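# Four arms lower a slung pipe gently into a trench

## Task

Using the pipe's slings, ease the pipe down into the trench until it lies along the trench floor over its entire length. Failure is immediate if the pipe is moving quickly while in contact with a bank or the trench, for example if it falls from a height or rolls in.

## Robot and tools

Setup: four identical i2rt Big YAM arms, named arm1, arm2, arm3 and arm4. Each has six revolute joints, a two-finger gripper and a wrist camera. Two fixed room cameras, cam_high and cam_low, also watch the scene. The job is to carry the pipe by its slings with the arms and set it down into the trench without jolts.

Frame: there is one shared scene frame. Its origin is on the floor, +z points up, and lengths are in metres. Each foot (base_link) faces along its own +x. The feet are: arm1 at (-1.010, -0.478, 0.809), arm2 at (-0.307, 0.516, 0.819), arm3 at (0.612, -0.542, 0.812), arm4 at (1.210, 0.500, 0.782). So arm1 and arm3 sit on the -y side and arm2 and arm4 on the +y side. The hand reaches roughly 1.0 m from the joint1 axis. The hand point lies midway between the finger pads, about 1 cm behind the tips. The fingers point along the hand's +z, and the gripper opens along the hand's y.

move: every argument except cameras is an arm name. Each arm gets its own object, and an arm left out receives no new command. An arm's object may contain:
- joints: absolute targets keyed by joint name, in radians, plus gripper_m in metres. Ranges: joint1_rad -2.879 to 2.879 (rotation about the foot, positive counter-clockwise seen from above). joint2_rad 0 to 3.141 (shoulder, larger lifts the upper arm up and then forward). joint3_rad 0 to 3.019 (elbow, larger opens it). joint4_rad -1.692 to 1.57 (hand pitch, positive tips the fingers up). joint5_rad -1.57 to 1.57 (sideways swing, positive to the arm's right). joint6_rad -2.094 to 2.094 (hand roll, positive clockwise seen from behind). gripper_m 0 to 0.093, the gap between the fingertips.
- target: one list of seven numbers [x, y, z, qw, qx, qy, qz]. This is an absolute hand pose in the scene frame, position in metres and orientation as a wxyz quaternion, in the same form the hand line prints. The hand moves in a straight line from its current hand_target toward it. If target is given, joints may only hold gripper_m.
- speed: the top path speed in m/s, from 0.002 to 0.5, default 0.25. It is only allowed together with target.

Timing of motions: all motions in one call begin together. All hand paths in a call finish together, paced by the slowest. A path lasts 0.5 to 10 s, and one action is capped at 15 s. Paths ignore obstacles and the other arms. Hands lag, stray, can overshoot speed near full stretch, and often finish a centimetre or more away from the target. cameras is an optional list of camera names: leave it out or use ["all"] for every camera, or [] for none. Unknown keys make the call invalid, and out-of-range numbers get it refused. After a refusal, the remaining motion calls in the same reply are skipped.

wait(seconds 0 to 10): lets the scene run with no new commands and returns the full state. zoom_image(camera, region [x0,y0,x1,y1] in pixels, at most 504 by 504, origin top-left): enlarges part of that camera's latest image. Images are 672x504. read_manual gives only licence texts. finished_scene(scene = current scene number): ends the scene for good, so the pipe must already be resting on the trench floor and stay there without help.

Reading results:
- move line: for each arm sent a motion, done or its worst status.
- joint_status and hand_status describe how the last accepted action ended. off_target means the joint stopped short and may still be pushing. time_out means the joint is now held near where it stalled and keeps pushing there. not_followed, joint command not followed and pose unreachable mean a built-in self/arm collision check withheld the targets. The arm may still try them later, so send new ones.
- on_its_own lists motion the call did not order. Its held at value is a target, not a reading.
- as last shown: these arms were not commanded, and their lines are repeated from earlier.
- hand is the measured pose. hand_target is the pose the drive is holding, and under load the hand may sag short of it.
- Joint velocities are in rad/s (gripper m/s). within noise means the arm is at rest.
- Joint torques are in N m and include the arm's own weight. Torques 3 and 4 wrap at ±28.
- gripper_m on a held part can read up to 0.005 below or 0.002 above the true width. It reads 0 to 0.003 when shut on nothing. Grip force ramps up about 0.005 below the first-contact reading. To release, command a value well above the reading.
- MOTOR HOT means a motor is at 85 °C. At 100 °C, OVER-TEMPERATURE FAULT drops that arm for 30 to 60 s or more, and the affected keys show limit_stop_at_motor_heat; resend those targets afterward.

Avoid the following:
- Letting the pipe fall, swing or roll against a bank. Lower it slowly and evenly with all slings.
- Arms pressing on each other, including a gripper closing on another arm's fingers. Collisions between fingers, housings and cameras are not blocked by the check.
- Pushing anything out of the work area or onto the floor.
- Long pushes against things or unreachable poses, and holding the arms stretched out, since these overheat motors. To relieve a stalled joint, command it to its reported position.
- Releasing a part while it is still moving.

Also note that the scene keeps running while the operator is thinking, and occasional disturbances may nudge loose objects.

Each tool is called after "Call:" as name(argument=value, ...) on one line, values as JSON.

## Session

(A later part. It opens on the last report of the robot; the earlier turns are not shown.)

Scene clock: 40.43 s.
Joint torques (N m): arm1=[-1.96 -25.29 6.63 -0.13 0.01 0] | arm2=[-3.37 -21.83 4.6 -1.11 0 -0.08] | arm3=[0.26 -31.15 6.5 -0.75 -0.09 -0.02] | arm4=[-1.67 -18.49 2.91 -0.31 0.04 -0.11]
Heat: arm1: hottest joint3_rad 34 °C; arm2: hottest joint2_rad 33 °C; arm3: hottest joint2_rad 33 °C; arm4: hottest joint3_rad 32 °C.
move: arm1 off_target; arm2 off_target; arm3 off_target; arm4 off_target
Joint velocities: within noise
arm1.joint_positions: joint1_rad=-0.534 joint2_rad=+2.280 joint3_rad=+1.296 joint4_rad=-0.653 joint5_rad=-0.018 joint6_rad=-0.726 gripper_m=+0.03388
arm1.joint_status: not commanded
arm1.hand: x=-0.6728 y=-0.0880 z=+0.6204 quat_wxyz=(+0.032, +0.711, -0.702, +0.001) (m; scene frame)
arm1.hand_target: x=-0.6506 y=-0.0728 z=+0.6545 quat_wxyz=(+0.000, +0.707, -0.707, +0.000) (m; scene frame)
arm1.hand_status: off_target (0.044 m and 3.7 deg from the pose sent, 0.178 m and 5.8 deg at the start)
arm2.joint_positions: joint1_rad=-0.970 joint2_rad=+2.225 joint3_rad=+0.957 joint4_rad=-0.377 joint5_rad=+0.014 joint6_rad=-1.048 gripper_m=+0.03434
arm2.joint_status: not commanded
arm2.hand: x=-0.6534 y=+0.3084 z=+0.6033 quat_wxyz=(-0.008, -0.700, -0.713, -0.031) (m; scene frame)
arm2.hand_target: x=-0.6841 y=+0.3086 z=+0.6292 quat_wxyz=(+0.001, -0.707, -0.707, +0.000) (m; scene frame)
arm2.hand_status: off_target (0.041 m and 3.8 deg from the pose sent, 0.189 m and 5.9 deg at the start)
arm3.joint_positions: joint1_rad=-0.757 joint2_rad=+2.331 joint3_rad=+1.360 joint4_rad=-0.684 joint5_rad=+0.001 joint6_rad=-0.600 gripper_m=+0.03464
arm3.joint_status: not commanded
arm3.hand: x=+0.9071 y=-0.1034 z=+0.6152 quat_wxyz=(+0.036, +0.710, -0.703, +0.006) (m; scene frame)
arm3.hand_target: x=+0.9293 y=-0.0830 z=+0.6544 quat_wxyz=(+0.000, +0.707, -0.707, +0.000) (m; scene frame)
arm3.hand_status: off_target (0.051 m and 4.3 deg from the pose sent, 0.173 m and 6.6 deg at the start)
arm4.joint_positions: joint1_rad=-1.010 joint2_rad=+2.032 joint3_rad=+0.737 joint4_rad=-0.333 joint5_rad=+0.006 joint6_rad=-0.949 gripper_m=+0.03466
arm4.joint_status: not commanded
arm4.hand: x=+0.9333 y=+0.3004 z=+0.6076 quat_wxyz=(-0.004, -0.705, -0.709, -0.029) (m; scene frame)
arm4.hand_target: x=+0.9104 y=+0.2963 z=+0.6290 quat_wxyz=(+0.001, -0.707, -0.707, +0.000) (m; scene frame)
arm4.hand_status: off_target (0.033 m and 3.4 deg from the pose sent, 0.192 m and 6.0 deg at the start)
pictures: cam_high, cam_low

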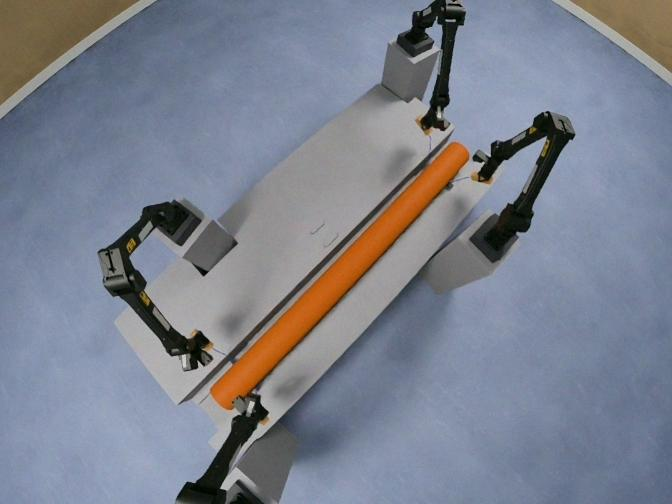

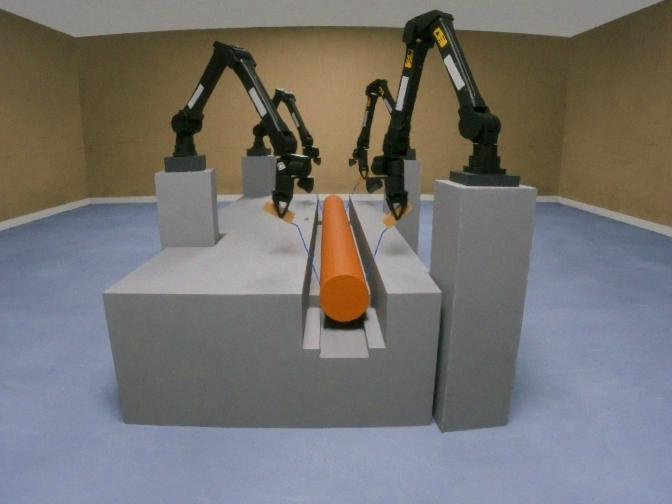

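Call:
move(arm1={"target": [-0.652, -0.078, 0.58, 0, 0.7071, -0.7071, 0], "speed": 0.032}, arm2={"target": [-0.682, 0.304, 0.565, 0, 0.7071, 0.7071, 0], "speed": 0.032}, arm3={"target": [0.928, -0.088, 0.58, 0, 0.7071, -0.7071, 0], "speed": 0.032}, arm4={"target": [0.912, 0.292, 0.565, 0, 0.7071, 0.7071, 0], "speed": 0.032}, cameras=["cam_low"])

Call:
zoom_image(camera="cam_low", region=[250, 160, 430, 380])

Call:
move(arm1={"target": [-0.653, -0.13, 0.44, 0, 0.7071, -0.7071, 0], "speed": 0.075}, arm2={"target": [-0.680, 0.302, 0.455, 0, 0.7071, 0.7071, 0], "speed": 0.075}, arm3={"target": [0.926, -0.13, 0.44, 0, 0.7071, -0.7071, 0], "speed": 0.075}, arm4={"target": [0.916, 0.294, 0.455, 0, 0.7071, 0.7071, 0], "speed": 0.075})

Call:
zoom_image(camera="cam_low", region=[250, 160, 430, 380])

Scene clock: 48.13 s.
Joint torques (N m): arm1=[-1.85 -20.42 6.65 0.58 0.15 -0.01] | arm2=[-2.67 -18.61 3.97 -0.34 0.12 0.04] | arm3=[-0.03 -25.52 6.49 0.12 -0.08 -0.06] | arm4=[-0.73 -14.15 2.59 0.5 0.14 0.02]
Heat: arm1: hottest joint3_rad 34 °C; arm2: hottest joint2_rad 34 °C; arm3: hottest joint2_rad 35 °C; arm4: hottest joint3_rad 31 °C.
move: arm1 off_target; arm2 off_target; arm3 off_target; arm4 off_target
Joint velocities: within noise
arm1.joint_positions: joint1_rad=-0.534 joint2_rad=+2.371 joint3_rad=+1.307 joint4_rad=-0.543 joint5_rad=-0.021 joint6_rad=-0.726 gripper_m=+0.03388
arm1.joint_status: not commanded
arm1.hand: x=-0.6713 y=-0.0864 z=+0.5760 quat_wxyz=(+0.017, +0.712, -0.702, -0.001) (m; scene frame)
arm1.hand_target: x=-0.6523 y=-0.0783 z=+0.5806 quat_wxyz=(+0.000, +0.707, -0.707, +0.000) (m; scene frame)
arm1.hand_status: off_target (0.021 m and 2.1 deg from the pose sent, 0.047 m and 3.7 deg at the start)
arm2.joint_positions: joint1_rad=-0.971 joint2_rad=+2.352 joint3_rad=+1.008 joint4_rad=-0.272 joint5_rad=+0.008 joint6_rad=-1.049 gripper_m=+0.03434
arm2.joint_status: not commanded
arm2.hand: x=-0.6613 y=+0.3022 z=+0.5573 quat_wxyz=(-0.007, -0.701, -0.713, -0.016) (m; scene frame)
arm2.hand_target: x=-0.6817 y=+0.3042 z=+0.5651 quat_wxyz=(+0.000, -0.707, -0.707, +0.000) (m; scene frame)
arm2.hand_status: off_target (0.022 m and 2.3 deg from the pose sent, 0.048 m and 3.8 deg at the start)
arm3.joint_positions: joint1_rad=-0.759 joint2_rad=+2.414 joint3_rad=+1.375 joint4_rad=-0.576 joint5_rad=+0.001 joint6_rad=-0.600 gripper_m=+0.03464
arm3.joint_status: not commanded
arm3.hand: x=+0.9113 y=-0.0988 z=+0.5740 quat_wxyz=(+0.017, +0.709, -0.705, +0.002) (m; scene frame)
arm3.hand_target: x=+0.9277 y=-0.0885 z=+0.5804 quat_wxyz=(+0.000, +0.707, -0.707, +0.000) (m; scene frame)
arm3.hand_status: off_target (0.021 m and 2.0 deg from the pose sent, 0.044 m and 4.3 deg at the start)
arm4.joint_positions: joint1_rad=-1.011 joint2_rad=+2.175 joint3_rad=+0.772 joint4_rad=-0.196 joint5_rad=+0.002 joint6_rad=-0.949 gripper_m=+0.03466
arm4.joint_status: not commanded
arm4.hand: x=+0.9267 y=+0.2948 z=+0.5625 quat_wxyz=(-0.004, -0.706, -0.708, -0.015) (m; scene frame)
arm4.hand_target: x=+0.9120 y=+0.2921 z=+0.5653 quat_wxyz=(+0.000, -0.707, -0.707, +0.000) (m; scene frame)
arm4.hand_status: off_target (0.015 m and 1.7 deg from the pose sent, 0.048 m and 3.4 deg at the start)
pictures: cam_low

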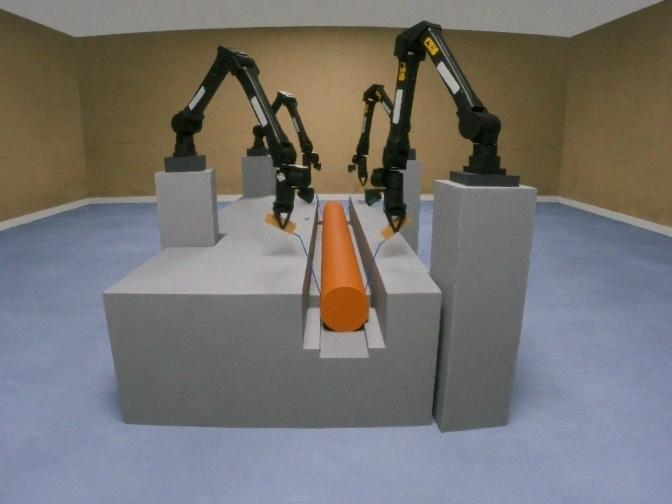

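Scaled by 2.291.

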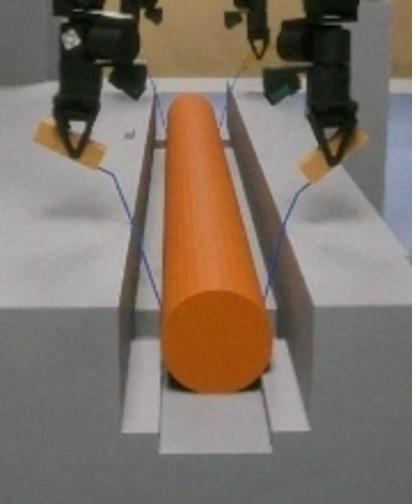

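Scene clock: 50.80 s.
Joint torques (N m): arm1=[-0.97 -14.92 5.63 1.57 0.4 0.07] | arm2=[0.44 -15.38 4.62 0.7 -0.41 0.21] | arm3=[0.62 -20.07 5.78 1.11 0.12 0.15] | arm4=[1.44 -12.4 2.37 1.22 -0.21 0.1]
Heat: arm1: hottest joint3_rad 34 °C; arm2: hottest joint2_rad 34 °C; arm3: hottest joint2_rad 35 °C; arm4: hottest joint3_rad 31 °C.
move: arm1 off_target; arm2 off_target; arm3 off_target; arm4 off_target
Joint velocities: within noise
arm1.joint_positions: joint1_rad=-0.608 joint2_rad=+2.598 joint3_rad=+1.340 joint4_rad=-0.317 joint5_rad=-0.027 joint6_rad=-0.798 gripper_m=+0.03388
arm1.joint_status: not commanded
arm1.hand: x=-0.6562 y=-0.1265 z=+0.4696 quat_wxyz=(+0.000, +0.711, -0.703, -0.005) (m; scene frame)
arm1.hand_target: x=-0.6544 y=-0.1311 z=+0.4420 quat_wxyz=(+0.000, +0.707, -0.707, +0.000) (m; scene frame)
arm1.hand_status: off_target (0.030 m and 0.9 deg from the pose sent, 0.144 m and 2.1 deg at the start)
arm2.joint_positions: joint1_rad=-1.006 joint2_rad=+2.600 joint3_rad=+1.136 joint4_rad=-0.156 joint5_rad=+0.020 joint6_rad=-1.062 gripper_m=+0.03434
arm2.joint_status: not commanded
arm2.hand: x=-0.6683 y=+0.3158 z=+0.4655 quat_wxyz=(-0.003, -0.709, -0.705, -0.020) (m; scene frame)
arm2.hand_target: x=-0.6795 y=+0.3022 z=+0.4561 quat_wxyz=(+0.000, -0.707, -0.707, +0.000) (m; scene frame)
arm2.hand_status: off_target (0.021 m and 2.3 deg from the pose sent, 0.104 m and 2.3 deg at the start)
arm3.joint_positions: joint1_rad=-0.809 joint2_rad=+2.640 joint3_rad=+1.416 joint4_rad=-0.363 joint5_rad=-0.004 joint6_rad=-0.663 gripper_m=+0.03464
arm3.joint_status: not commanded
arm3.hand: x=+0.9203 y=-0.1292 z=+0.4647 quat_wxyz=(+0.004, +0.714, -0.700, -0.003) (m; scene frame)
arm3.hand_target: x=+0.9251 y=-0.1311 z=+0.4413 quat_wxyz=(+0.000, +0.707, -0.707, +0.000) (m; scene frame)
arm3.hand_status: off_target (0.025 m and 1.3 deg from the pose sent, 0.138 m and 2.0 deg at the start)
arm4.joint_positions: joint1_rad=-1.042 joint2_rad=+2.478 joint3_rad=+0.878 joint4_rad=-0.007 joint5_rad=+0.011 joint6_rad=-0.956 gripper_m=+0.03466
arm4.joint_status: not commanded
arm4.hand: x=+0.9263 y=+0.3093 z=+0.4639 quat_wxyz=(+0.000, -0.714, -0.700, -0.019) (m; scene frame)
arm4.hand_target: x=+0.9162 y=+0.2941 z=+0.4560 quat_wxyz=(+0.000, -0.707, -0.707, +0.000) (m; scene frame)
arm4.hand_status: off_target (0.020 m and 2.5 deg from the pose sent, 0.108 m and 1.8 deg at the start)
pictures: arm1_cam_wrist, arm2_cam_wrist, arm3_cam_wrist, arm4_cam_wrist, cam_high, cam_low

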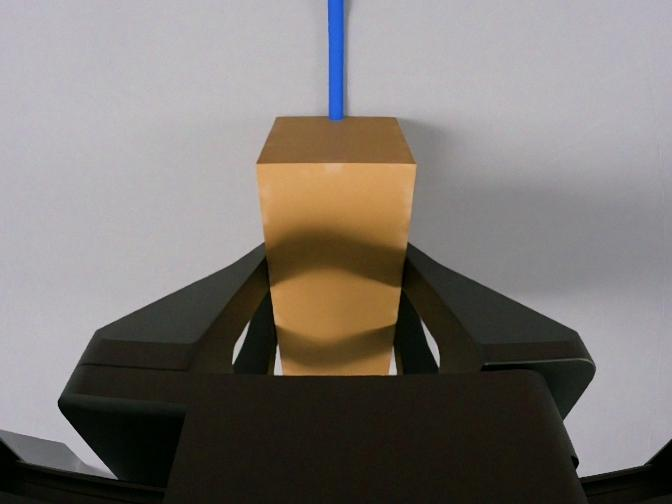

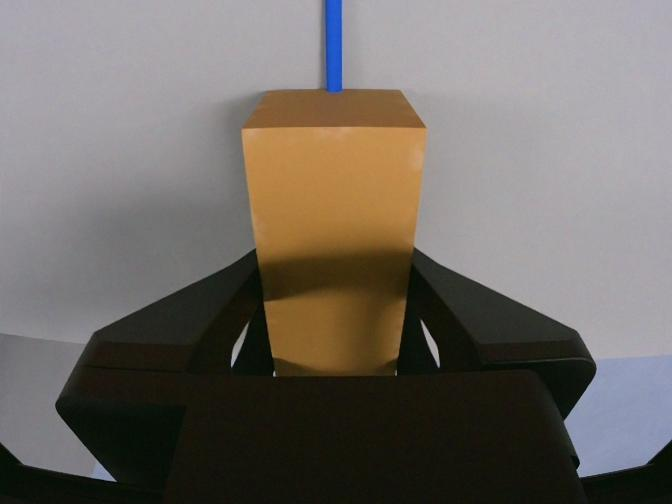

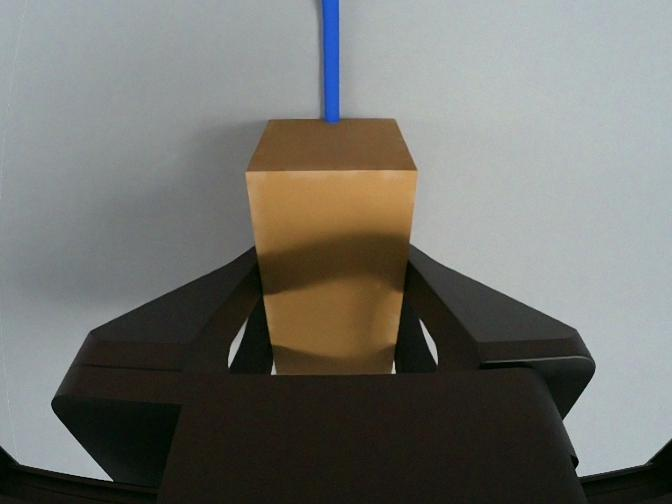

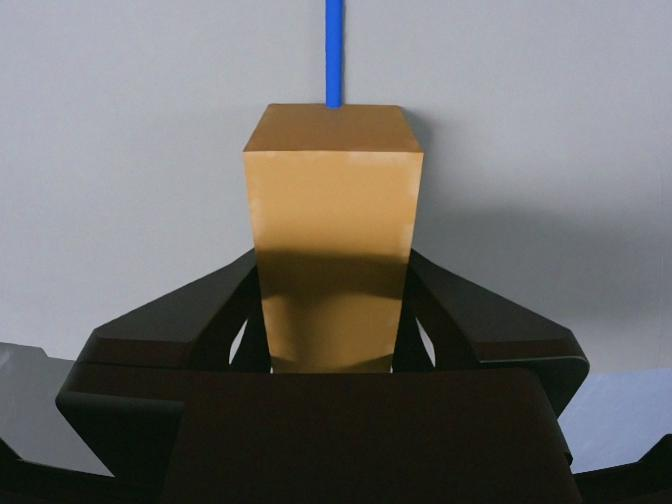

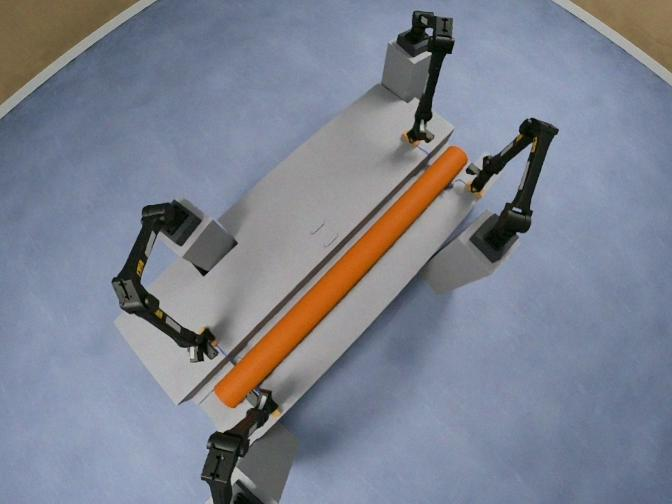

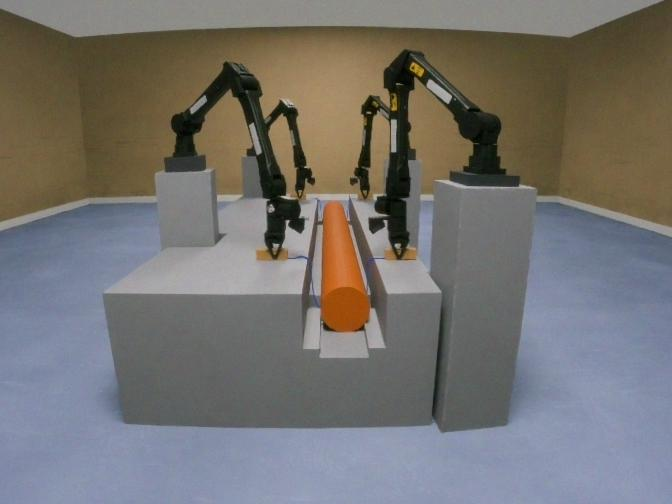

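Scaled by 2.291.

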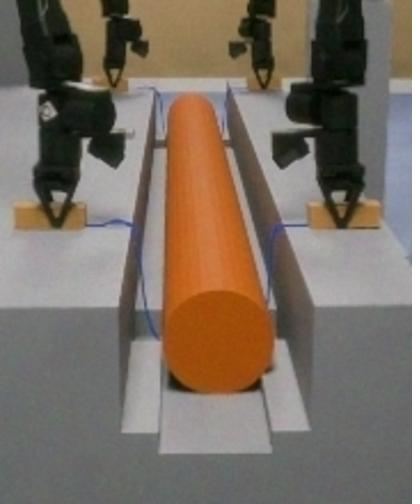

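Call:
move(arm1={"target": [-0.656, -0.127, 0.468, 0, 0.7071, -0.7071, 0], "joints": {"gripper_m": 0.08}, "speed": 0.1}, arm2={"target": [-0.672, 0.312, 0.466, 0, 0.7071, 0.7071, 0], "joints": {"gripper_m": 0.08}, "speed": 0.1}, arm3={"target": [0.921, -0.129, 0.466, 0, 0.7071, -0.7071, 0], "joints": {"gripper_m": 0.08}, "speed": 0.1}, arm4={"target": [0.923, 0.306, 0.466, 0, 0.7071, 0.7071, 0], "joints": {"gripper_m": 0.08}, "speed": 0.1})

Call:
zoom_image(camera="cam_low", region=[300, 270, 390, 360])

Scene clock: 57.30 s.
Joint torques (N m): arm1=[-0.03 -20.95 2.5 0.21 0.03 0.12] | arm2=[-0.56 -18.73 0.61 -0.05 -0.12 0.09] | arm3=[1.32 -26.29 2.58 -0.23 -0.19 0.08] | arm4=[-0.32 -15.27 -0.35 0.65 0.09 -0.02]
Heat: arm1: hottest joint2_rad 34 °C; arm2: hottest joint2_rad 34 °C; arm3: hottest joint2_rad 35 °C; arm4: hottest joint3_rad 31 °C.
move: arm1 done; arm2 done; arm3 done; arm4 done
Joint velocities: within noise
arm1.joint_positions: joint1_rad=-0.608 joint2_rad=+2.611 joint3_rad=+1.349 joint4_rad=-0.305 joint5_rad=-0.019 joint6_rad=-0.793 gripper_m=+0.07993
arm1.joint_status: all done
arm1.hand: x=-0.6538 y=-0.1262 z=+0.4644 quat_wxyz=(-0.004, +0.710, -0.704, -0.001) (m; scene frame)
arm1.hand_target: x=-0.6561 y=-0.1270 z=+0.4679 quat_wxyz=(+0.000, +0.707, -0.707, +0.000) (m; scene frame)
arm1.hand_status: done (0.004 m and 0.6 deg from the pose sent, 0.002 m and 0.9 deg at the start)
arm2.joint_positions: joint1_rad=-1.005 joint2_rad=+2.607 joint3_rad=+1.130 joint4_rad=-0.116 joint5_rad=+0.014 joint6_rad=-1.062 gripper_m=+0.07995
arm2.joint_status: all done
arm2.hand: x=-0.6702 y=+0.3129 z=+0.4623 quat_wxyz=(-0.002, -0.709, -0.706, -0.006) (m; scene frame)
arm2.hand_target: x=-0.6719 y=+0.3121 z=+0.4659 quat_wxyz=(+0.000, -0.707, -0.707, +0.000) (m; scene frame)
arm2.hand_status: done (0.004 m and 0.7 deg from the pose sent, 0.005 m and 2.3 deg at the start)
arm3.joint_positions: joint1_rad=-0.810 joint2_rad=+2.647 joint3_rad=+1.415 joint4_rad=-0.349 joint5_rad=+0.004 joint6_rad=-0.648 gripper_m=+0.07992
arm3.joint_status: all done
arm3.hand: x=+0.9215 y=-0.1305 z=+0.4613 quat_wxyz=(+0.000, +0.708, -0.706, +0.000) (m; scene frame)
arm3.hand_target: x=+0.9210 y=-0.1291 z=+0.4659 quat_wxyz=(+0.000, +0.707, -0.707, +0.000) (m; scene frame)
arm3.hand_status: done (0.005 m and 0.2 deg from the pose sent, 0.001 m and 1.3 deg at the start)
arm4.joint_positions: joint1_rad=-1.034 joint2_rad=+2.480 joint3_rad=+0.866 joint4_rad=+0.027 joint5_rad=+0.003 joint6_rad=-0.963 gripper_m=+0.07991
arm4.joint_status: all done
arm4.hand: x=+0.9286 y=+0.3059 z=+0.4634 quat_wxyz=(-0.002, -0.709, -0.705, -0.008) (m; scene frame)
arm4.hand_target: x=+0.9229 y=+0.3059 z=+0.4661 quat_wxyz=(+0.000, -0.707, -0.707, +0.000) (m; scene frame)
arm4.hand_status: done (0.006 m and 1.1 deg from the pose sent, 0.005 m and 2.5 deg at the start)
pictures: arm1_cam_wrist, arm2_cam_wrist, arm3_cam_wrist, arm4_cam_wrist, cam_high, cam_low

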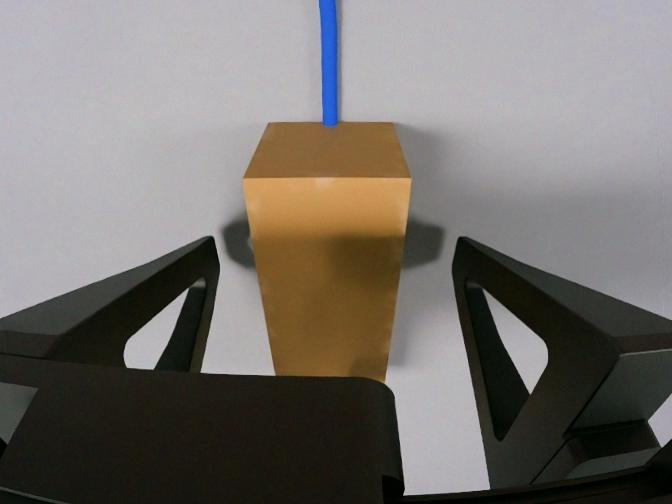

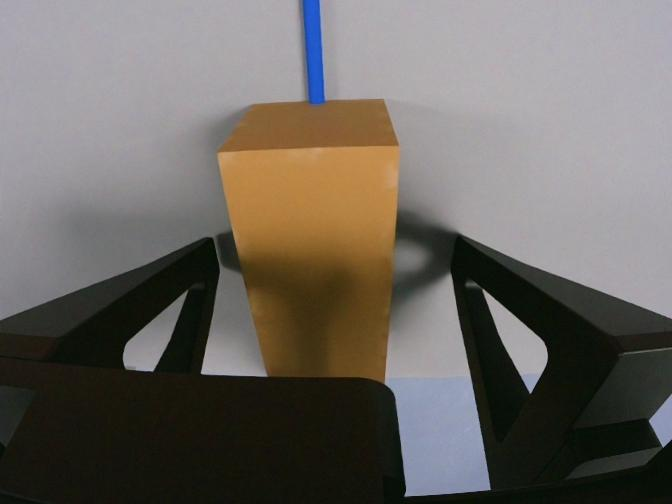

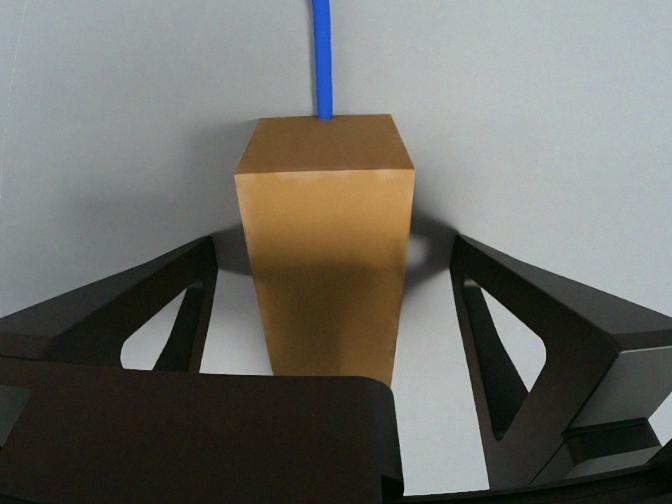

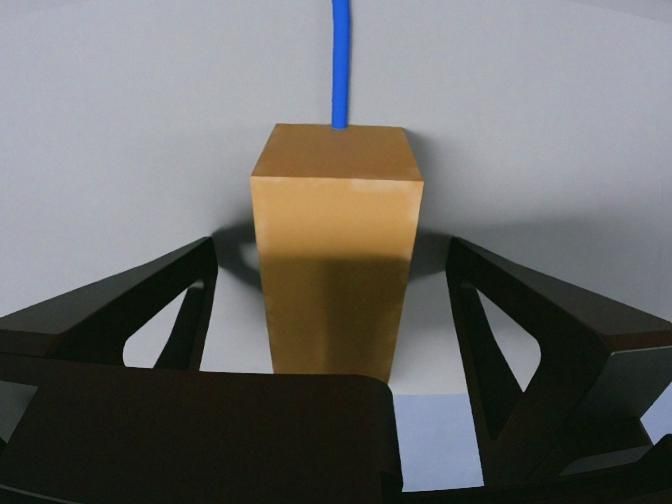

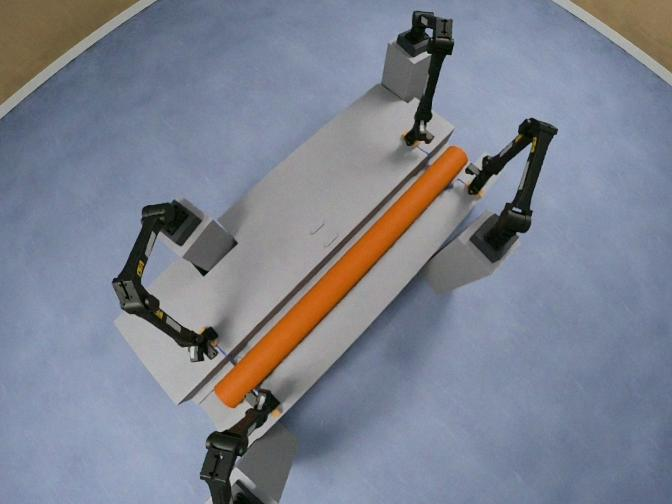

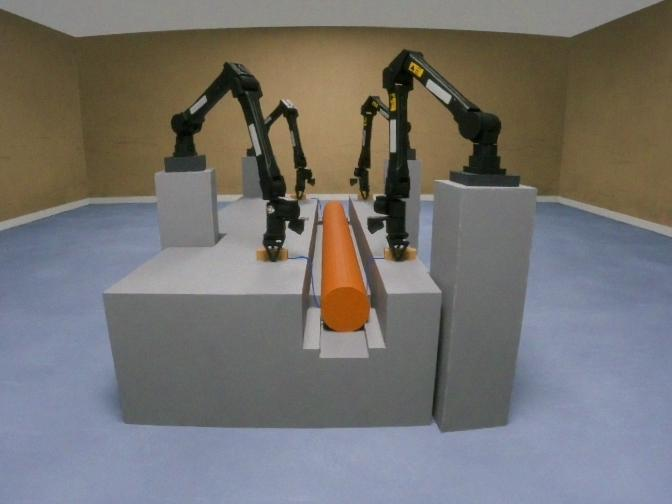

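Scaled by 5.600.

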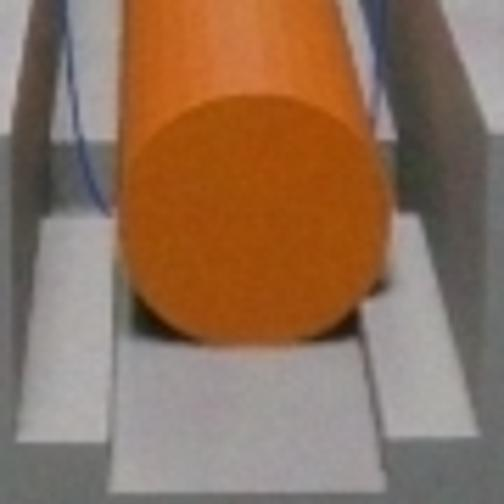

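Call:
finished_scene(scene=2)

The scene is finished: the task was done.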